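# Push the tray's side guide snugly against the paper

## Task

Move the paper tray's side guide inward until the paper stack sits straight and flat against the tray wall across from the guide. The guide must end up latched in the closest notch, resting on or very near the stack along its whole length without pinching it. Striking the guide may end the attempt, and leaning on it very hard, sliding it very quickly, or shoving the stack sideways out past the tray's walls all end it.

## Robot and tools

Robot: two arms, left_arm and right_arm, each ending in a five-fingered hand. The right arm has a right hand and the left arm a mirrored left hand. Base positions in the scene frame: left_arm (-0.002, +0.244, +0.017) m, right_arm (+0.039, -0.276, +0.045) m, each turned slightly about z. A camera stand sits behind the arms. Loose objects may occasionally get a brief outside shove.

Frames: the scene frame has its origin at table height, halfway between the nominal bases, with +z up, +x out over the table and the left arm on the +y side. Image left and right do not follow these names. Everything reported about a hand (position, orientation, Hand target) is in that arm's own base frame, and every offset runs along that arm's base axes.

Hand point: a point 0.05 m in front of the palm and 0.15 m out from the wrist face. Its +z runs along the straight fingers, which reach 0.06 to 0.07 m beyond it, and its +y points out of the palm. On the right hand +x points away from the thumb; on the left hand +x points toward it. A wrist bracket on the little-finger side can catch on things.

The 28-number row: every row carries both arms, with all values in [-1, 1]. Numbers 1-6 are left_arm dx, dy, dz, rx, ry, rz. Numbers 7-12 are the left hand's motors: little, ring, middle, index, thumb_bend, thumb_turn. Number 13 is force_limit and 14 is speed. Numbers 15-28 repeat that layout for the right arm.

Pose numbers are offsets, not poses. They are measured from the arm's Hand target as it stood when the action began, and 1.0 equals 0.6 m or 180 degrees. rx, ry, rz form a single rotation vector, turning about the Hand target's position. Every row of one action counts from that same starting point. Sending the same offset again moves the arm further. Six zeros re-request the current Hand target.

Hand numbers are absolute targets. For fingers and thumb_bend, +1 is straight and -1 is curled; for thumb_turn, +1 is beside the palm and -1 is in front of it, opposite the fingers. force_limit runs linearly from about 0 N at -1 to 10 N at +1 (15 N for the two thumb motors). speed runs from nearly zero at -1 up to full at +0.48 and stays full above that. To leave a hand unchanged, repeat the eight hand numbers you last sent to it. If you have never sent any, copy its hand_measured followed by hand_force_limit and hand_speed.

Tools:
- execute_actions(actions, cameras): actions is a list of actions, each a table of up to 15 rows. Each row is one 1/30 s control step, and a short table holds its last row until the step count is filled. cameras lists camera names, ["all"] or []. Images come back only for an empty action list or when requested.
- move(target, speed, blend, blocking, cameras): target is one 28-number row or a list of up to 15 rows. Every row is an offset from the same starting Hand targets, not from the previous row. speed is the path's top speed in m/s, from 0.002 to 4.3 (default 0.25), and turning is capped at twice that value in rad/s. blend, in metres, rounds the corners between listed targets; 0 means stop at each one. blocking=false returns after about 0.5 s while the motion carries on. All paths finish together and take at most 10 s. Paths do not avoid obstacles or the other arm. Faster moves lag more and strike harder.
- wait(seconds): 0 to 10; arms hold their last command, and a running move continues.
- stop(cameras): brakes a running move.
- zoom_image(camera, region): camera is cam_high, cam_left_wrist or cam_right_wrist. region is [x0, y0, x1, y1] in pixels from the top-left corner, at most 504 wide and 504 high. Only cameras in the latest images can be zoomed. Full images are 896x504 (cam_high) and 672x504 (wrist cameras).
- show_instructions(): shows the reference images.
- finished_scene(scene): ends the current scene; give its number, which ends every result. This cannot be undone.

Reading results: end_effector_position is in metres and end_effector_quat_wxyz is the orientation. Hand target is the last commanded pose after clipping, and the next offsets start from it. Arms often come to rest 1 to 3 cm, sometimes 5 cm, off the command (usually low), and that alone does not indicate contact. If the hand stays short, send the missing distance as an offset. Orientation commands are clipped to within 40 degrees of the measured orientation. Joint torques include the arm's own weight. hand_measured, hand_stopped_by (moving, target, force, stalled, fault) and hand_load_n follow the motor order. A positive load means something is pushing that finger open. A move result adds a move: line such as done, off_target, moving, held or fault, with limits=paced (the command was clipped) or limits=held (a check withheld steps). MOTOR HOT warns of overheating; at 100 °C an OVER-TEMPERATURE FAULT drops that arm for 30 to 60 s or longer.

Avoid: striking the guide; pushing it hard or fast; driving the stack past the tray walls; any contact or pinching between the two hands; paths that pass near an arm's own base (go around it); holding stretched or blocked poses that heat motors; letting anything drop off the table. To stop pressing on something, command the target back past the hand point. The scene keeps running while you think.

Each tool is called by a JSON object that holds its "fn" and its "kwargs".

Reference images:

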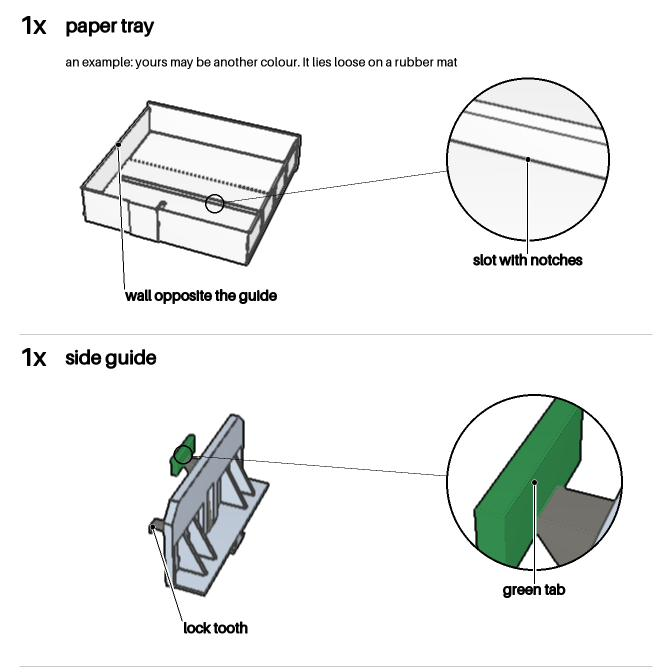

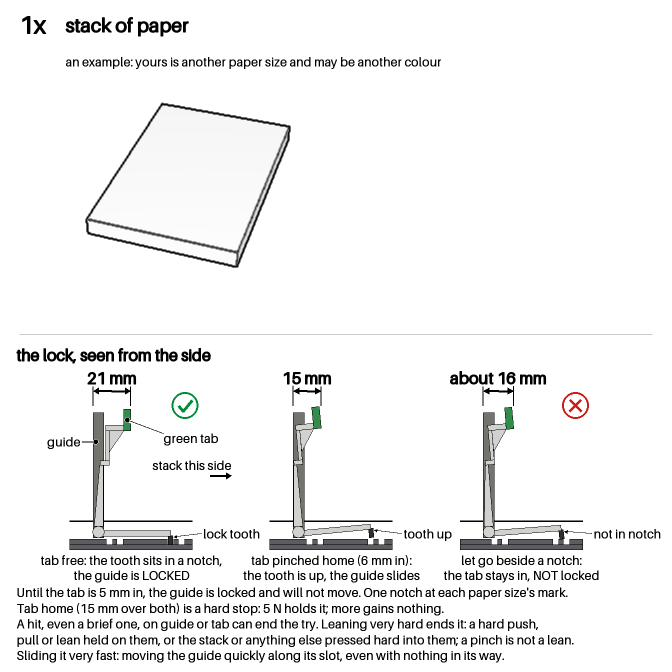

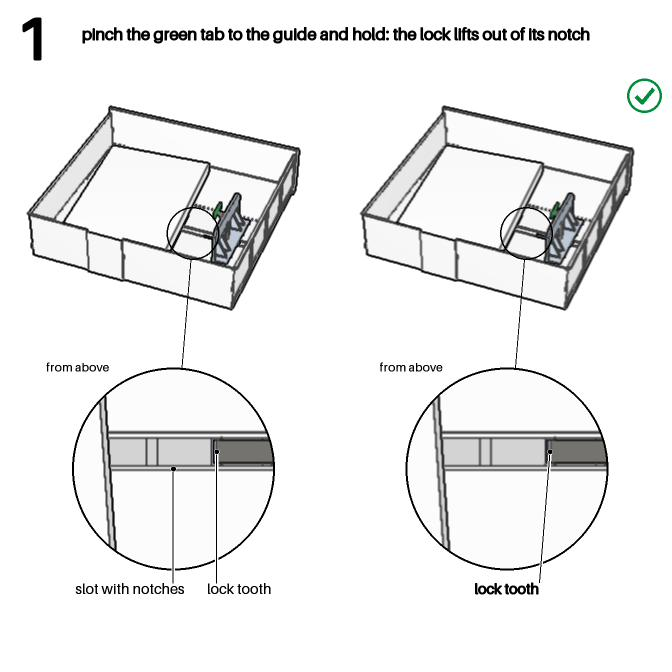

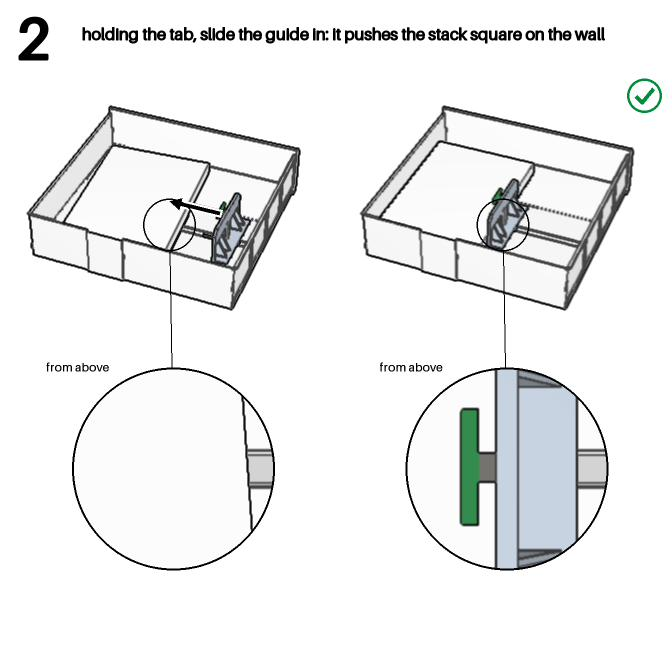

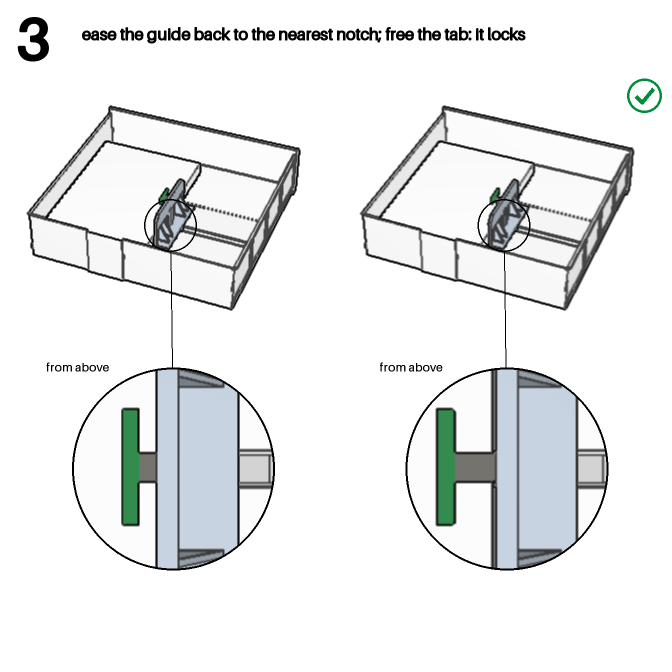

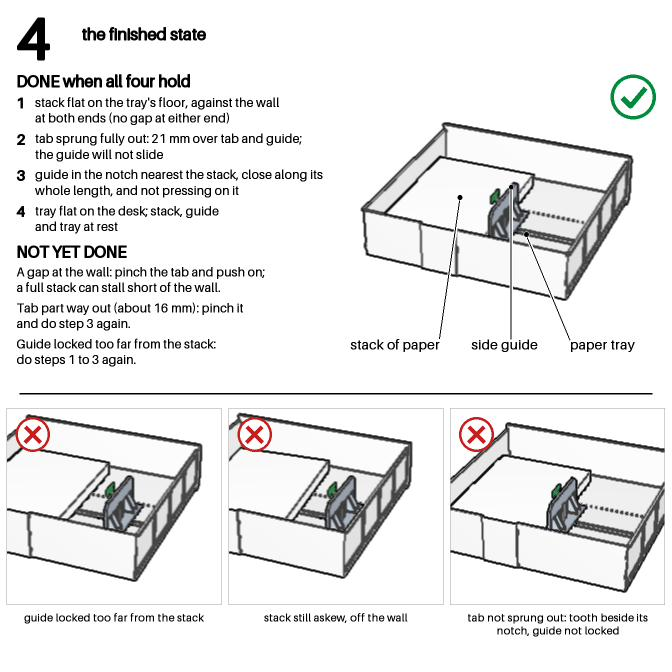

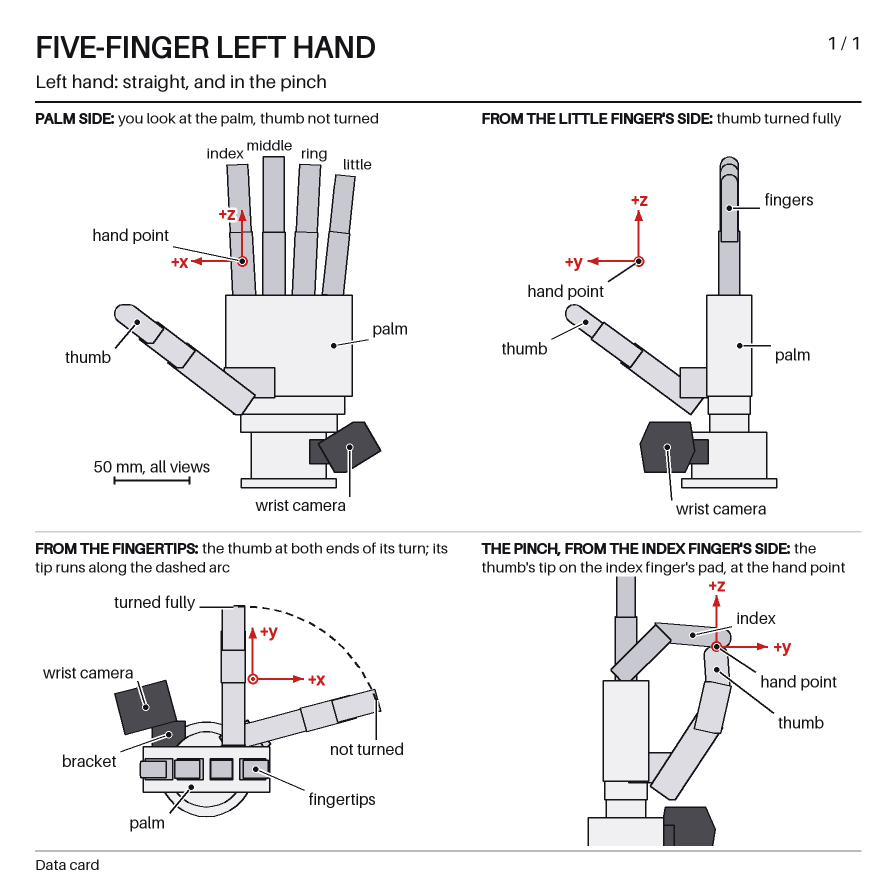

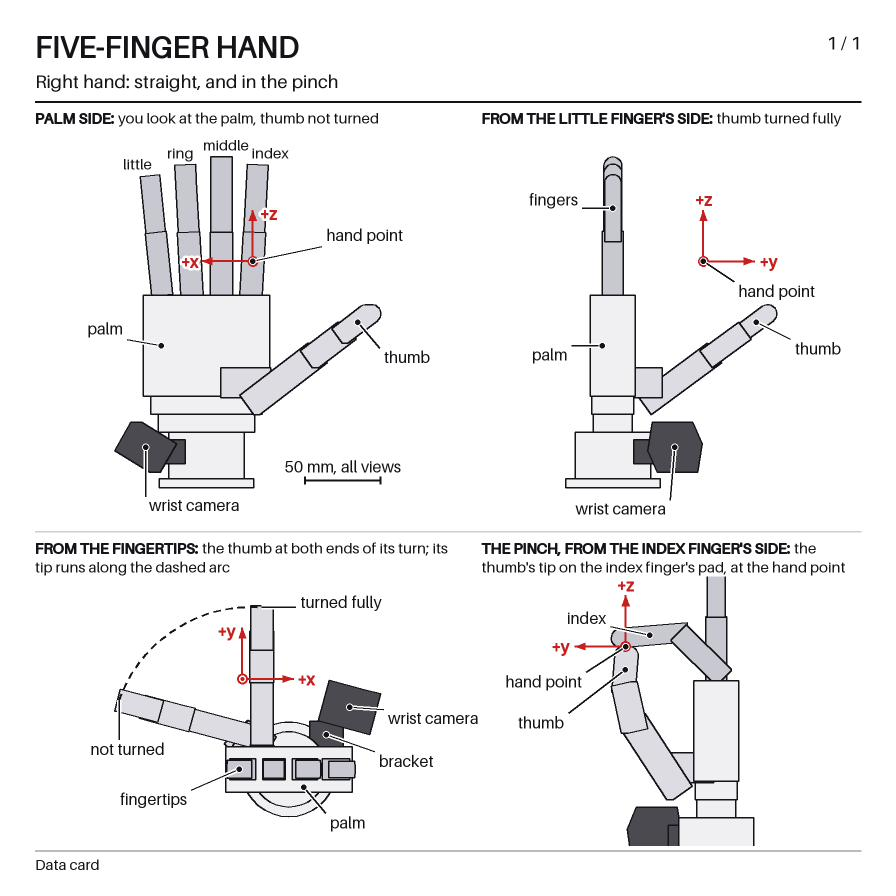

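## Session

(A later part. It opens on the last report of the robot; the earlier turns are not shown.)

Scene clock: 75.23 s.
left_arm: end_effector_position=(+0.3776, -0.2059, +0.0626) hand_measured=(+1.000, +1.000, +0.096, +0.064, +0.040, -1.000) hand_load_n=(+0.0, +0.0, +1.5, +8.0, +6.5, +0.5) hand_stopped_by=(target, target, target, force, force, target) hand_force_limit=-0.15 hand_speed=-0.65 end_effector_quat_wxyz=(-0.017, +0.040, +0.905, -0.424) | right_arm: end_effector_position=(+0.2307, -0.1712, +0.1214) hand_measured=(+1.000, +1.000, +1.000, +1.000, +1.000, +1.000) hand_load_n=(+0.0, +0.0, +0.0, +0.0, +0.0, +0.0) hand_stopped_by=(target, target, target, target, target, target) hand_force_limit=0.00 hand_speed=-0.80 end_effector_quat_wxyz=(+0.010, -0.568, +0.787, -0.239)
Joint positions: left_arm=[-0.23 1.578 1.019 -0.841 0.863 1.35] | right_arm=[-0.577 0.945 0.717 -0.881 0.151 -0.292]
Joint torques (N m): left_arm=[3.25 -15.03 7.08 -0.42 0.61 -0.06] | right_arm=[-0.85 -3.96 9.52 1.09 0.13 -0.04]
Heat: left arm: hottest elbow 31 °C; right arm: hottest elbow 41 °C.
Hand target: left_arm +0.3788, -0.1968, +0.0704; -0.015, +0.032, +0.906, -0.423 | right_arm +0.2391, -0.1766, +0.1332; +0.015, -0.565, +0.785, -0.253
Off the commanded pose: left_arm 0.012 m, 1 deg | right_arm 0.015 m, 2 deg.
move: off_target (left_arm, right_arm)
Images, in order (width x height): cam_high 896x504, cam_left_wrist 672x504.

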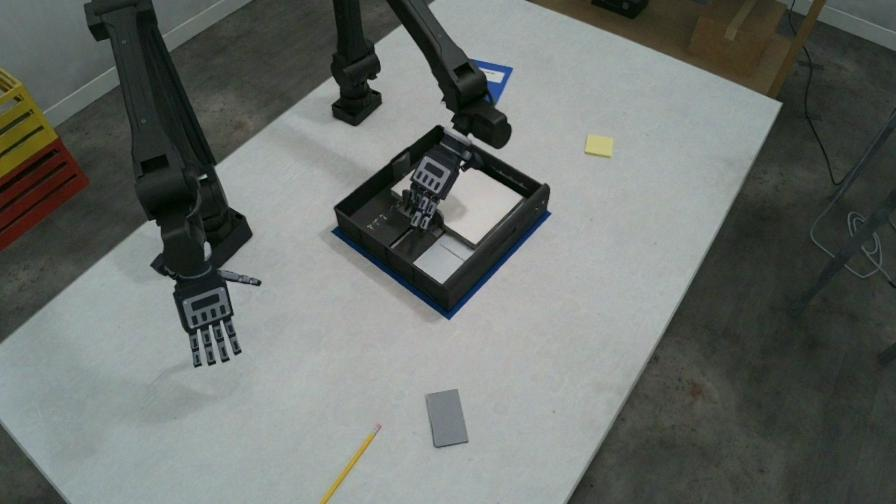

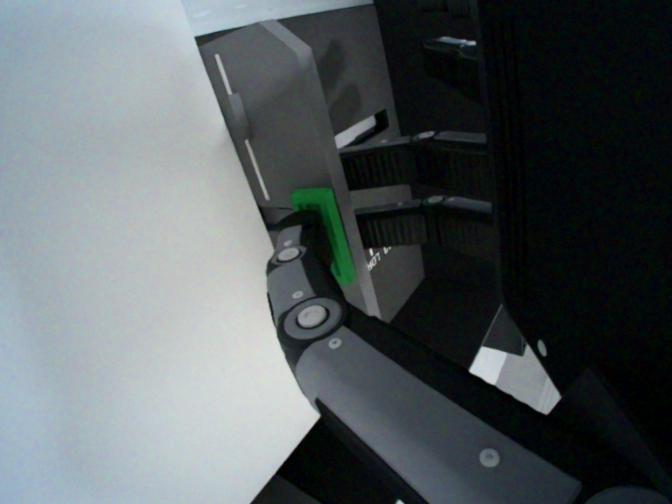

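{"fn": "move", "kwargs": {"target": [0.0015,0.022,0,0,0,0,1,1,0.095,-0.3,-0.3,-1,-0.15,-0.65, 0,0,0,0,0,0,1,1,1,1,1,1,0,-0.8], "speed": 0.03, "cameras": ["cam_left_wrist","cam_high"]}}

{"fn": "zoom_image", "kwargs": {"camera": "cam_high", "region": [335, 120, 555, 290]}}

Scene clock: 77.63 s.
left_arm: end_effector_position=(+0.3785, -0.1935, +0.0624) hand_measured=(+1.000, +1.000, +0.096, +0.064, +0.040, -1.000) hand_load_n=(+0.0, +0.0, +2.0, +8.5, +6.5, +0.0) hand_stopped_by=(target, target, target, force, force, target) hand_force_limit=-0.15 hand_speed=-0.65 end_effector_quat_wxyz=(-0.016, +0.043, +0.904, -0.425) | right_arm: end_effector_position=(+0.2307, -0.1712, +0.1214) hand_measured=(+1.000, +1.000, +1.000, +1.000, +1.000, +1.000) hand_load_n=(+0.0, +0.0, +0.0, +0.0, +0.0, +0.0) hand_stopped_by=(target, target, target, target, target, target) hand_force_limit=0.00 hand_speed=-0.80 end_effector_quat_wxyz=(+0.010, -0.568, +0.787, -0.239)
Joint positions: left_arm=[-0.201 1.578 1.019 -0.873 0.87 1.399] | right_arm=[-0.577 0.945 0.717 -0.881 0.151 -0.292]
Joint torques (N m): left_arm=[3.25 -14.8 7.27 -0.66 0.53 -0.03] | right_arm=[-0.85 -3.96 9.51 1.06 0.14 -0.04]
Heat: left arm: hottest elbow 31 °C; right arm: hottest elbow 42 °C.
Hand target: left_arm +0.3797, -0.1836, +0.0705; -0.015, +0.032, +0.906, -0.423 | right_arm +0.2391, -0.1766, +0.1332; +0.015, -0.565, +0.785, -0.253
Off the commanded pose: left_arm 0.013 m, 1 deg | right_arm 0.015 m, 2 deg.
move: off_target (left_arm, right_arm)
Images, in order (width x height): cam_high 896x504, cam_left_wrist 672x504.

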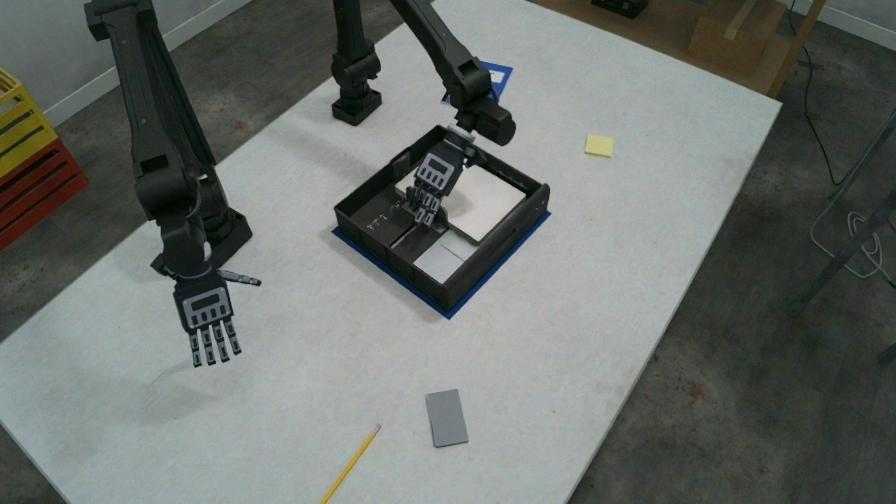

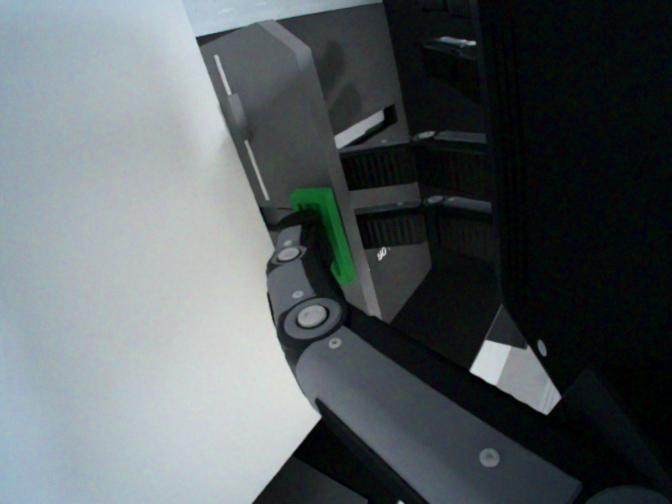

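Scaled by 2.291 from the camera's 896x504 image, which has a finer 1280x720 frame.

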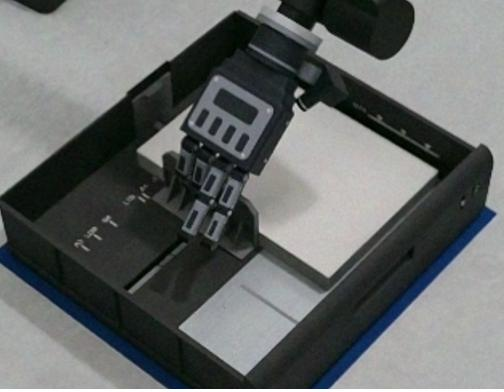

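{"fn": "move", "kwargs": {"target": [0.001,0.016,0,0,0,0,1,1,0.095,-0.3,-0.3,-1,-0.15,-0.65, 0,0,0,0,0,0,1,1,1,1,1,1,0,-0.8], "speed": 0.03, "cameras": ["cam_left_wrist","cam_high"]}}

{"fn": "zoom_image", "kwargs": {"camera": "cam_high", "region": [335, 120, 555, 290]}}

Scene clock: 81.80 s.
left_arm: end_effector_position=(+0.3792, -0.1845, +0.0623) hand_measured=(+1.000, +1.000, +0.096, +0.064, +0.040, -1.000) hand_load_n=(+0.0, +0.0, +1.5, +9.0, +6.5, -0.5) hand_stopped_by=(target, target, target, force, force, target) hand_force_limit=-0.15 hand_speed=-0.65 end_effector_quat_wxyz=(-0.014, +0.044, +0.904, -0.426) | right_arm: end_effector_position=(+0.2307, -0.1712, +0.1214) hand_measured=(+1.000, +1.000, +1.000, +1.000, +1.000, +1.000) hand_load_n=(+0.0, +0.0, +0.0, +0.0, +0.0, +0.0) hand_stopped_by=(target, target, target, target, target, target) hand_force_limit=0.00 hand_speed=-0.80 end_effector_quat_wxyz=(+0.010, -0.568, +0.787, -0.239)
Joint positions: left_arm=[-0.179 1.578 1.019 -0.896 0.874 1.435] | right_arm=[-0.577 0.945 0.717 -0.881 0.151 -0.292]
Joint torques (N m): left_arm=[3.43 -14.62 7.47 -0.8 0.43 -0.08] | right_arm=[-0.79 -4.01 9.52 1.1 0.14 -0.04]
Heat: left arm: hottest elbow 31 °C; right arm: hottest elbow 42 °C.
Hand target: left_arm +0.3803, -0.1740, +0.0705; -0.015, +0.032, +0.906, -0.423 | right_arm +0.2391, -0.1766, +0.1332; +0.015, -0.565, +0.785, -0.253
Off the commanded pose: left_arm 0.013 m, 2 deg | right_arm 0.015 m, 2 deg.
move: off_target (left_arm, right_arm)
Images, in order (width x height): cam_high 896x504, cam_left_wrist 672x504.

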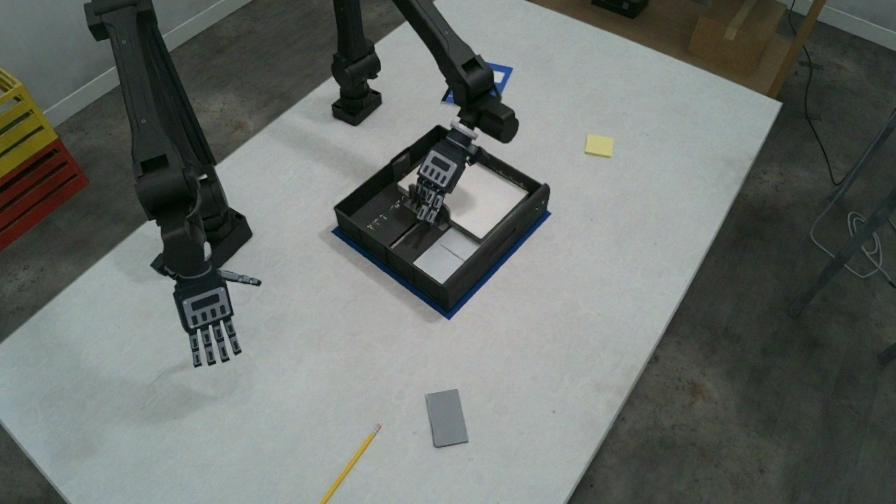

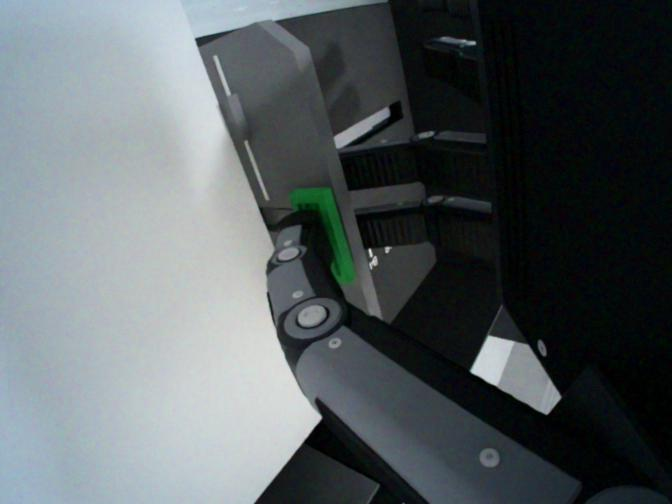

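Scaled by 2.291 from the camera's 896x504 image, which has a finer 1280x720 frame.

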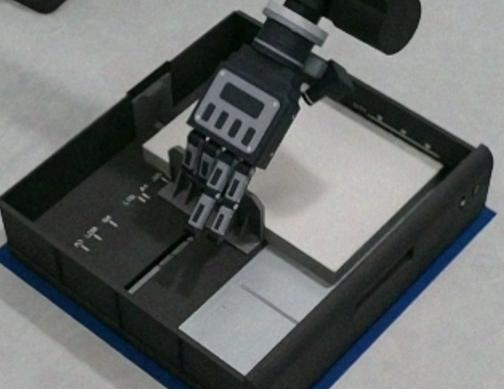

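{"fn": "move", "kwargs": {"target": [0.001,0.013,0,0,0,0,1,1,0.095,-0.3,-0.3,-1,-0.15,-0.65, 0,0,0,0,0,0,1,1,1,1,1,1,0,-0.8], "speed": 0.03, "cameras": ["cam_left_wrist","cam_high"]}}

{"fn": "zoom_image", "kwargs": {"camera": "cam_high", "region": [335, 120, 555, 290]}}

Scene clock: 85.27 s.
left_arm: end_effector_position=(+0.3776, -0.1807, +0.0624) hand_measured=(+1.000, +1.000, +0.096, +0.064, +0.040, -1.000) hand_load_n=(+0.0, +0.0, +2.0, +11.0, +6.5, +0.0) hand_stopped_by=(target, target, target, force, force, target) hand_force_limit=-0.15 hand_speed=-0.65 end_effector_quat_wxyz=(-0.015, +0.050, +0.903, -0.427) | right_arm: end_effector_position=(+0.2307, -0.1712, +0.1214) hand_measured=(+1.000, +1.000, +1.000, +1.000, +1.000, +1.000) hand_load_n=(+0.0, +0.0, +0.0, +0.5, +0.0, +0.0) hand_stopped_by=(target, target, target, target, target, target) hand_force_limit=0.00 hand_speed=-0.80 end_effector_quat_wxyz=(+0.010, -0.568, +0.787, -0.239)
Joint positions: left_arm=[-0.171 1.578 1.019 -0.916 0.879 1.466] | right_arm=[-0.577 0.945 0.717 -0.881 0.151 -0.292]
Joint torques (N m): left_arm=[4.01 -14.33 7.68 -0.91 0.27 -0.1] | right_arm=[-0.73 -3.9 9.48 1.07 0.13 -0.04]
Heat: left arm: hottest elbow 31 °C; right arm: hottest elbow 42 °C.
Hand target: left_arm +0.3809, -0.1662, +0.0704; -0.015, +0.032, +0.906, -0.423 | right_arm +0.2391, -0.1766, +0.1332; +0.015, -0.565, +0.785, -0.253
Off the commanded pose: left_arm 0.017 m, 2 deg | right_arm 0.015 m, 2 deg.
move: off_target (left_arm, right_arm)
Images, in order (width x height): cam_high 896x504, cam_left_wrist 672x504.

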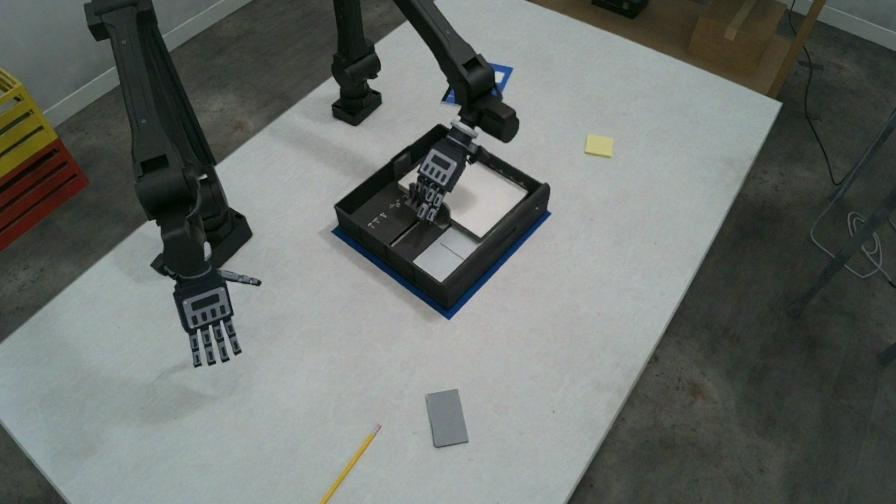

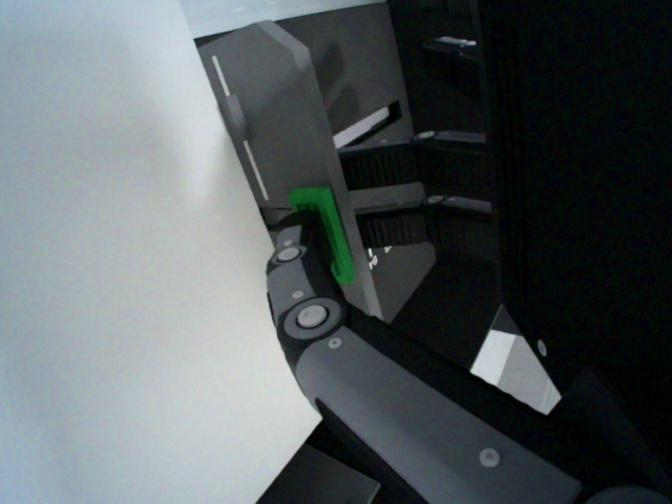

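Scaled by 2.291 from the camera's 896x504 image, which has a finer 1280x720 frame.

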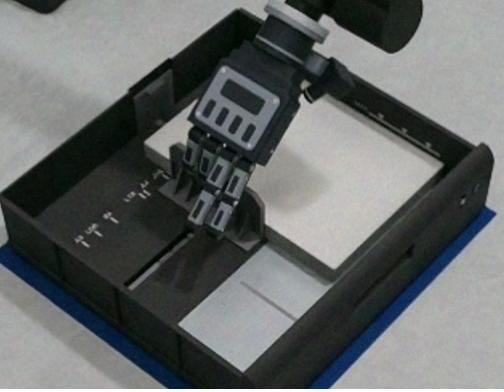

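{"fn": "move", "kwargs": {"target": [0.001,0.01,0,0,0,0,1,1,0.085,-0.3,-0.3,-1,-0.15,-0.65, 0,0,0,0,0,0,1,1,1,1,1,1,0,-0.8], "speed": 0.03, "cameras": ["cam_left_wrist","cam_high"]}}

{"fn": "zoom_image", "kwargs": {"camera": "cam_high", "region": [440, 130, 560, 230]}}

Scene clock: 88.83 s.
left_arm: end_effector_position=(+0.3760, -0.1763, +0.0624) hand_measured=(+1.000, +1.000, +0.088, +0.064, +0.040, -1.000) hand_load_n=(+0.0, +0.0, +6.5, +7.5, +5.5, +0.0) hand_stopped_by=(target, target, force, force, force, target) hand_force_limit=-0.15 hand_speed=-0.65 end_effector_quat_wxyz=(-0.017, +0.052, +0.902, -0.428) | right_arm: end_effector_position=(+0.2307, -0.1712, +0.1214) hand_measured=(+1.000, +1.000, +1.000, +1.000, +1.000, +1.000) hand_load_n=(+0.0, +0.0, +0.0, +0.0, +0.0, +0.0) hand_stopped_by=(target, target, target, target, target, target) hand_force_limit=0.00 hand_speed=-0.80 end_effector_quat_wxyz=(+0.010, -0.568, +0.787, -0.239)
Joint positions: left_arm=[-0.161 1.578 1.019 -0.936 0.882 1.49] | right_arm=[-0.577 0.945 0.717 -0.881 0.151 -0.292]
Joint torques (N m): left_arm=[4.48 -14.15 7.87 -0.85 0.21 -0.1] | right_arm=[-0.85 -4.01 9.51 1.1 0.14 -0.05]
Heat: left arm: hottest elbow 31 °C; right arm: hottest elbow 42 °C.
Hand target: left_arm +0.3816, -0.1602, +0.0705; -0.015, +0.032, +0.906, -0.423 | right_arm +0.2391, -0.1766, +0.1332; +0.015, -0.565, +0.785, -0.253
Off the commanded pose: left_arm 0.019 m, 2 deg | right_arm 0.015 m, 2 deg.
move: off_target (left_arm, right_arm)
Images, in order (width x height): cam_high 896x504, cam_left_wrist 672x504.

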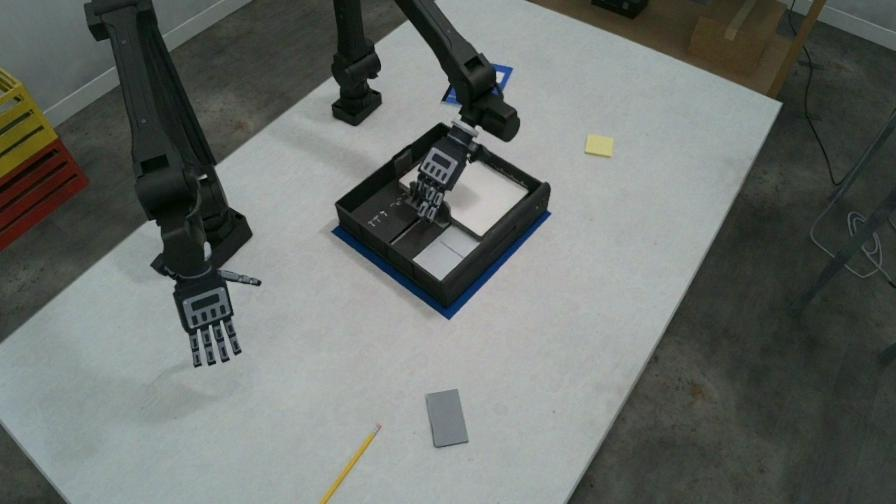

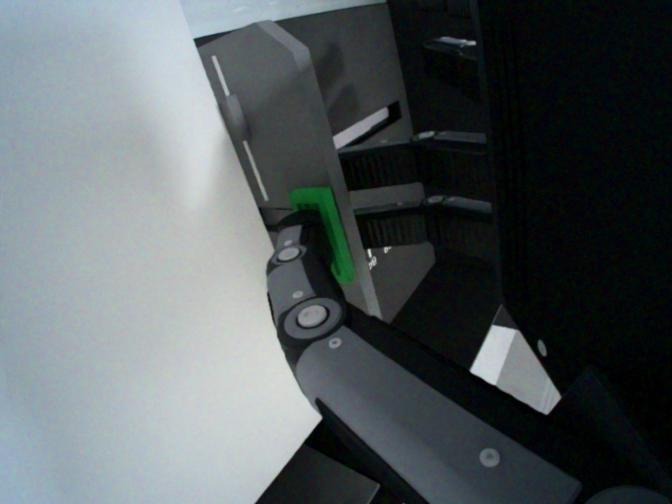

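Scaled by 4.200 from the camera's 896x504 image, which has a finer 1280x720 frame.

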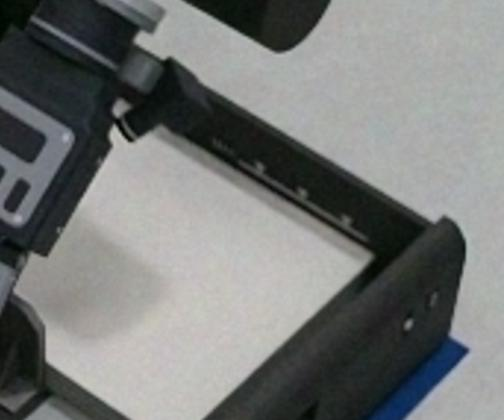

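{"fn": "move", "kwargs": {"target": [-0.003,-0.05,0,0,0,0,1,1,0.085,-0.3,-0.3,-1,-0.15,-0.65, 0,0,0,0,0,0,1,1,1,1,1,1,0,-0.8], "speed": 0.04, "cameras": ["cam_left_wrist","cam_high"]}}

{"fn": "zoom_image", "kwargs": {"camera": "cam_left_wrist", "region": [160, 0, 460, 320]}}

Scene clock: 97.00 s.
left_arm: end_effector_position=(+0.3773, -0.1838, +0.0630) hand_measured=(+1.000, +1.000, +0.088, +0.064, +0.040, -1.000) hand_load_n=(+0.0, +0.0, +7.0, +0.0, +11.5, +0.5) hand_stopped_by=(target, target, force, force, force, target) hand_force_limit=-0.15 hand_speed=-0.65 end_effector_quat_wxyz=(-0.019, +0.033, +0.905, -0.423) | right_arm: end_effector_position=(+0.2307, -0.1712, +0.1214) hand_measured=(+1.000, +1.000, +1.000, +1.000, +1.000, +1.000) hand_load_n=(+0.0, +0.0, +0.0, +0.0, +0.0, +0.0) hand_stopped_by=(target, target, target, target, target, target) hand_force_limit=0.00 hand_speed=-0.80 end_effector_quat_wxyz=(+0.010, -0.568, +0.787, -0.239)
Joint positions: left_arm=[-0.179 1.576 1.019 -0.899 0.869 1.411] | right_arm=[-0.577 0.945 0.717 -0.881 0.151 -0.292]
Joint torques (N m): left_arm=[0.56 -14.45 7.28 0.91 0.5 -0.3] | right_arm=[-0.73 -3.96 9.52 1.07 0.15 -0.04]
Heat: left arm: hottest elbow 31 °C; right arm: hottest elbow 43 °C.
Hand target: left_arm +0.3797, -0.1901, +0.0704; -0.015, +0.032, +0.906, -0.423 | right_arm +0.2391, -0.1766, +0.1332; +0.015, -0.565, +0.785, -0.253
Off the commanded pose: left_arm 0.010 m, 1 deg | right_arm 0.015 m, 2 deg.
move: off_target (right_arm)
Images, in order (width x height): cam_high 896x504, cam_left_wrist 672x504.

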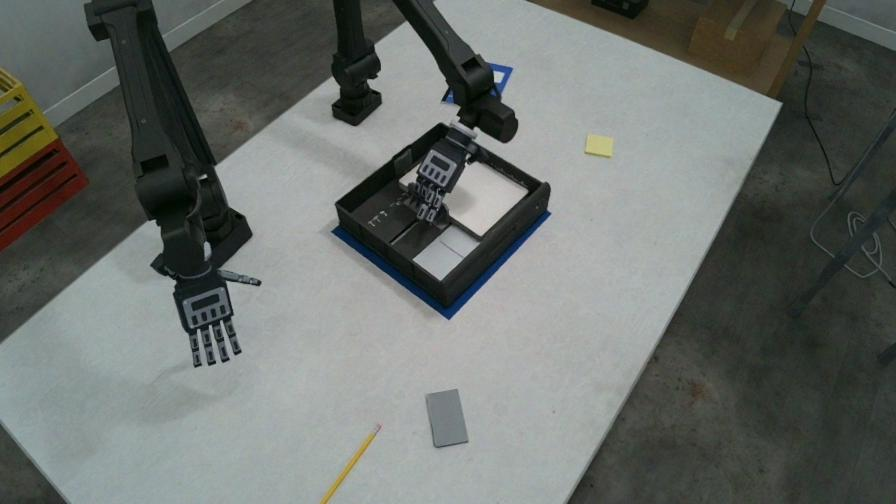

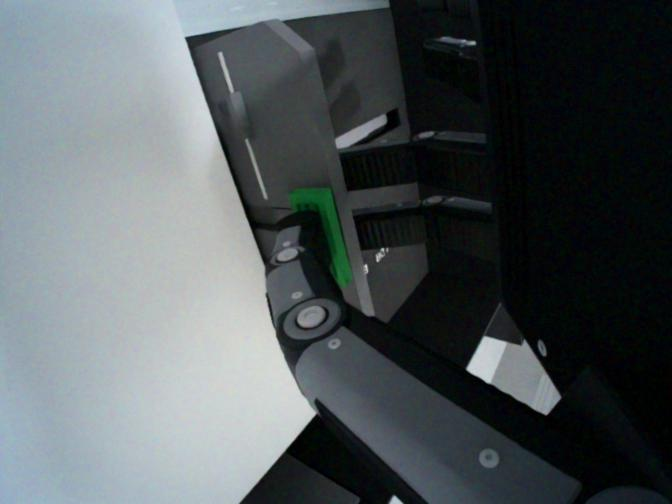

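Scaled by 1.575 from the camera's 672x504 image, which has a finer 960x720 frame.

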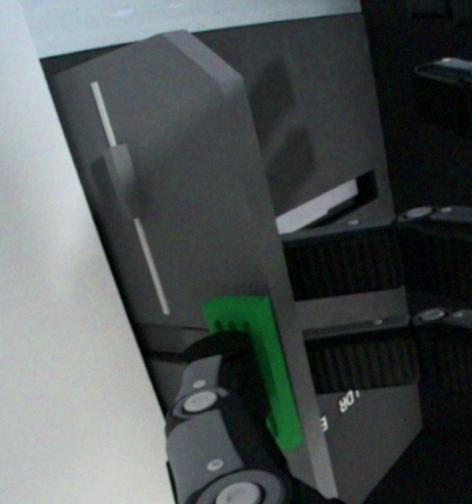

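{"fn": "move", "kwargs": {"target": [0,0,0,0,0,0,1,1,0.085,-0.3,0.5,-1,-0.15,-0.5, 0,0,0,0,0,0,1,1,1,1,1,1,0,-0.8], "speed": 0.04, "cameras": ["cam_left_wrist"]}}

{"fn": "zoom_image", "kwargs": {"camera": "cam_left_wrist", "region": [160, 0, 460, 320]}}

Scene clock: 102.37 s.
left_arm: end_effector_position=(+0.3760, -0.1847, +0.0639) hand_measured=(+1.000, +1.000, +0.088, +0.064, +0.500, -1.000) hand_load_n=(+0.0, +0.0, +0.0, +0.0, +0.5, +0.0) hand_stopped_by=(target, target, force, force, target, target) hand_force_limit=-0.15 hand_speed=-0.50 end_effector_quat_wxyz=(-0.023, +0.027, +0.906, -0.422) | right_arm: end_effector_position=(+0.2307, -0.1712, +0.1214) hand_measured=(+1.000, +1.000, +1.000, +1.000, +1.000, +1.000) hand_load_n=(+0.0, +0.0, +0.0, +0.0, +0.0, +0.0) hand_stopped_by=(target, target, target, target, target, target) hand_force_limit=0.00 hand_speed=-0.80 end_effector_quat_wxyz=(+0.010, -0.568, +0.787, -0.239)
Joint positions: left_arm=[-0.182 1.574 1.019 -0.899 0.867 1.393] | right_arm=[-0.577 0.945 0.717 -0.881 0.151 -0.292]
Joint torques (N m): left_arm=[0.79 -14.33 7.27 0.95 0.57 -0.21] | right_arm=[-0.79 -3.96 9.5 1.06 0.14 -0.04]
Heat: left arm: hottest elbow 31 °C; right arm: hottest elbow 43 °C.
Hand target: left_arm +0.3797, -0.1901, +0.0705; -0.015, +0.032, +0.906, -0.423 | right_arm +0.2391, -0.1766, +0.1332; +0.015, -0.565, +0.785, -0.253
Off the commanded pose: left_arm 0.009 m, 1 deg | right_arm 0.015 m, 2 deg.
move: off_target (right_arm)
Images, in order (width x height): cam_left_wrist 672x504.

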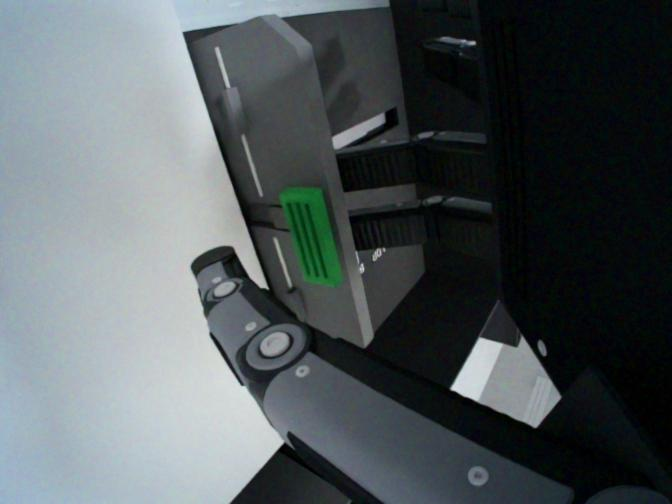

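Scaled by 1.575 from the camera's 672x504 image, which has a finer 960x720 frame.

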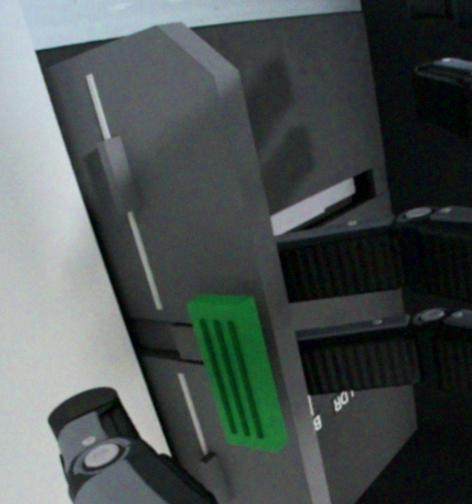

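{"fn": "move", "kwargs": {"target": [0.001,0.016,0,0,0,0,1,1,0.085,-0.3,0.5,-1,-0.15,-0.5, 0,0,0,0,0,0,1,1,1,1,1,1,0,-0.8], "speed": 0.04, "cameras": ["cam_left_wrist"]}}

{"fn": "zoom_image", "kwargs": {"camera": "cam_left_wrist", "region": [160, 0, 460, 320]}}

Scene clock: 109.47 s.
left_arm: end_effector_position=(+0.3759, -0.1845, +0.0638) hand_measured=(+1.000, +1.000, +0.088, +0.064, +0.500, -1.000) hand_load_n=(+0.0, -0.5, +0.0, +0.0, +0.0, +0.0) hand_stopped_by=(target, target, force, force, target, target) hand_force_limit=-0.15 hand_speed=-0.50 end_effector_quat_wxyz=(-0.022, +0.030, +0.906, -0.422) | right_arm: end_effector_position=(+0.2307, -0.1712, +0.1214) hand_measured=(+1.000, +1.000, +1.000, +1.000, +1.000, +1.000) hand_load_n=(+0.0, +0.0, +0.0, +0.0, +0.0, +0.0) hand_stopped_by=(target, target, target, target, target, target) hand_force_limit=0.00 hand_speed=-0.80 end_effector_quat_wxyz=(+0.010, -0.568, +0.787, -0.239)
Joint positions: left_arm=[-0.182 1.574 1.019 -0.901 0.867 1.401] | right_arm=[-0.577 0.945 0.717 -0.881 0.151 -0.292]
Joint torques (N m): left_arm=[2.49 -14.21 7.46 -0.03 0.67 0.05] | right_arm=[-0.73 -4.01 9.51 1.07 0.13 -0.04]
Heat: left arm: hottest elbow 31 °C; right arm: hottest elbow 43 °C.
Hand target: left_arm +0.3803, -0.1806, +0.0705; -0.015, +0.032, +0.906, -0.423 | right_arm +0.2391, -0.1766, +0.1332; +0.015, -0.565, +0.785, -0.253
Off the commanded pose: left_arm 0.009 m, 1 deg | right_arm 0.015 m, 2 deg.
move: off_target (right_arm)
Images, in order (width x height): cam_left_wrist 672x504.

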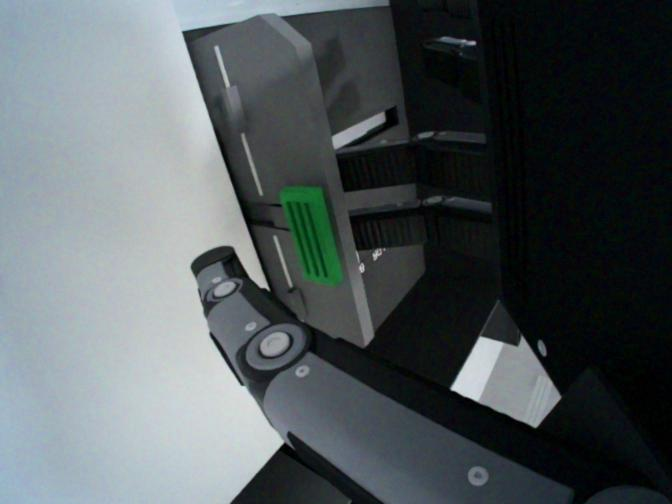

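Scaled by 1.575 from the camera's 672x504 image, which has a finer 960x720 frame.

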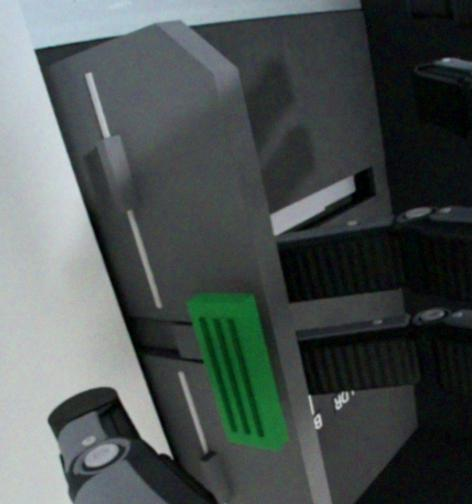

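{"fn": "move", "kwargs": {"target": [0.001,0.010,0,0,0,0,1,1,0.085,-0.3,0.5,-1,-0.15,-0.5, 0,0,0,0,0,0,1,1,1,1,1,1,0,-0.8], "speed": 0.03, "cameras": ["cam_left_wrist"]}}

{"fn": "zoom_image", "kwargs": {"camera": "cam_left_wrist", "region": [160, 0, 460, 320]}}

Scene clock: 112.97 s.
left_arm: end_effector_position=(+0.3751, -0.1833, +0.0637) hand_measured=(+1.000, +1.000, +0.088, +0.064, +0.500, -1.000) hand_load_n=(+0.0, +0.0, +2.5, +0.0, +0.0, +0.0) hand_stopped_by=(target, target, force, force, target, target) hand_force_limit=-0.15 hand_speed=-0.50 end_effector_quat_wxyz=(-0.021, +0.038, +0.905, -0.423) | right_arm: end_effector_position=(+0.2307, -0.1712, +0.1214) hand_measured=(+1.000, +1.000, +1.000, +1.000, +1.000, +1.000) hand_load_n=(+0.0, +0.0, +0.0, +0.0, +0.0, +0.0) hand_stopped_by=(target, target, target, target, target, target) hand_force_limit=0.00 hand_speed=-0.80 end_effector_quat_wxyz=(+0.010, -0.568, +0.787, -0.239)
Joint positions: left_arm=[-0.179 1.574 1.019 -0.912 0.871 1.428] | right_arm=[-0.577 0.945 0.717 -0.881 0.151 -0.292]
Joint torques (N m): left_arm=[3.19 -14.1 7.62 -0.23 0.58 -0.03] | right_arm=[-0.73 -3.9 9.48 1.09 0.14 -0.04]
Heat: left arm: hottest elbow 31 °C; right arm: hottest elbow 43 °C.
Hand target: left_arm +0.3810, -0.1746, +0.0705; -0.015, +0.032, +0.906, -0.423 | right_arm +0.2391, -0.1766, +0.1332; +0.015, -0.565, +0.785, -0.253
Off the commanded pose: left_arm 0.013 m, 1 deg | right_arm 0.015 m, 2 deg.
move: off_target (left_arm, right_arm)
Images, in order (width x height): cam_left_wrist 672x504.

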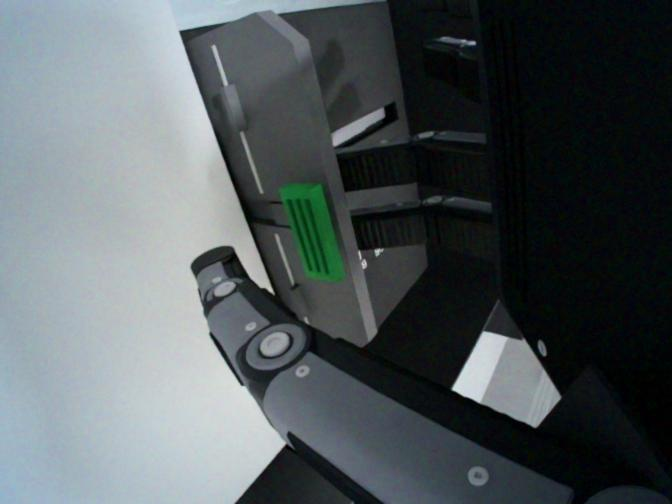

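Scaled by 1.575 from the camera's 672x504 image, which has a finer 960x720 frame.

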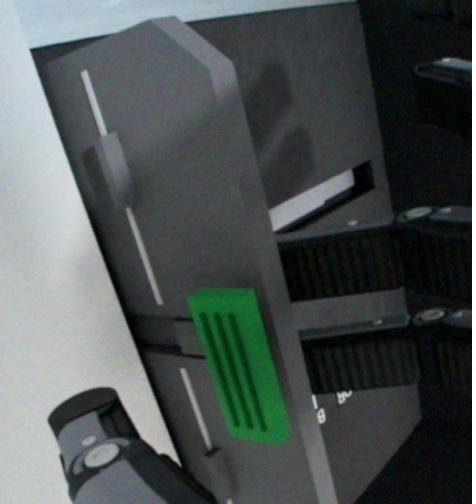

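{"fn": "move", "kwargs": {"target": [0.001,0.009,0,0,0,0,1,1,0.085,-0.3,0.5,-1,-0.15,-0.5, 0,0,0,0,0,0,1,1,1,1,1,1,0,-0.8], "speed": 0.03, "cameras": ["cam_left_wrist"]}}

{"fn": "zoom_image", "kwargs": {"camera": "cam_left_wrist", "region": [160, 0, 460, 320]}}

Scene clock: 115.77 s.
left_arm: end_effector_position=(+0.3746, -0.1779, +0.0641) hand_measured=(+1.000, +1.000, +0.088, +0.064, +0.500, -1.000) hand_load_n=(+0.0, +0.0, +3.0, +0.0, +0.0, +0.0) hand_stopped_by=(target, target, force, force, target, target) hand_force_limit=-0.15 hand_speed=-0.50 end_effector_quat_wxyz=(-0.022, +0.038, +0.904, -0.425) | right_arm: end_effector_position=(+0.2307, -0.1712, +0.1214) hand_measured=(+1.000, +1.000, +1.000, +1.000, +1.000, +1.000) hand_load_n=(+0.0, +0.0, +0.0, +0.0, +0.0, +0.0) hand_stopped_by=(target, target, target, target, target, target) hand_force_limit=0.00 hand_speed=-0.80 end_effector_quat_wxyz=(+0.010, -0.568, +0.787, -0.239)
Joint positions: left_arm=[-0.165 1.574 1.019 -0.929 0.876 1.448] | right_arm=[-0.577 0.945 0.717 -0.881 0.151 -0.292]
Joint torques (N m): left_arm=[3.14 -14.1 7.8 -0.24 0.39 -0.02] | right_arm=[-0.73 -4.01 9.47 1.09 0.14 -0.05]
Heat: left arm: hottest elbow 31 °C; right arm: hottest elbow 44 °C.
Hand target: left_arm +0.3815, -0.1693, +0.0705; -0.015, +0.032, +0.906, -0.423 | right_arm +0.2391, -0.1766, +0.1332; +0.015, -0.565, +0.785, -0.253
Off the commanded pose: left_arm 0.013 m, 1 deg | right_arm 0.015 m, 2 deg.
move: off_target (left_arm, right_arm)
Images, in order (width x height): cam_left_wrist 672x504.

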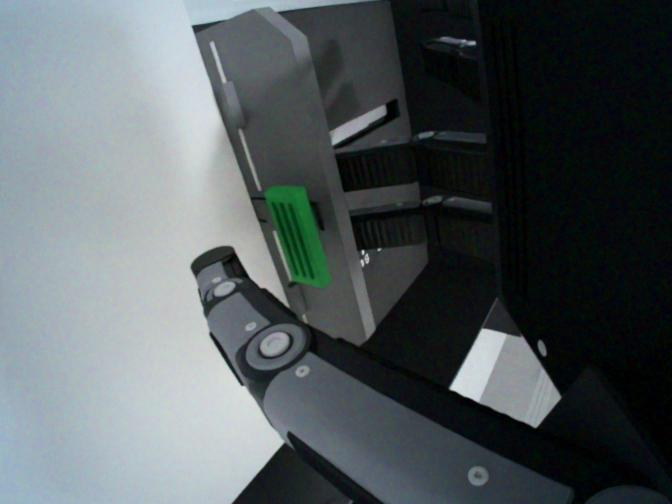

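Scaled by 1.575 from the camera's 672x504 image, which has a finer 960x720 frame.

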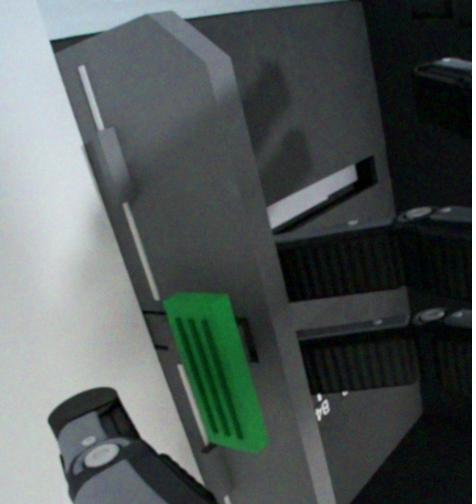

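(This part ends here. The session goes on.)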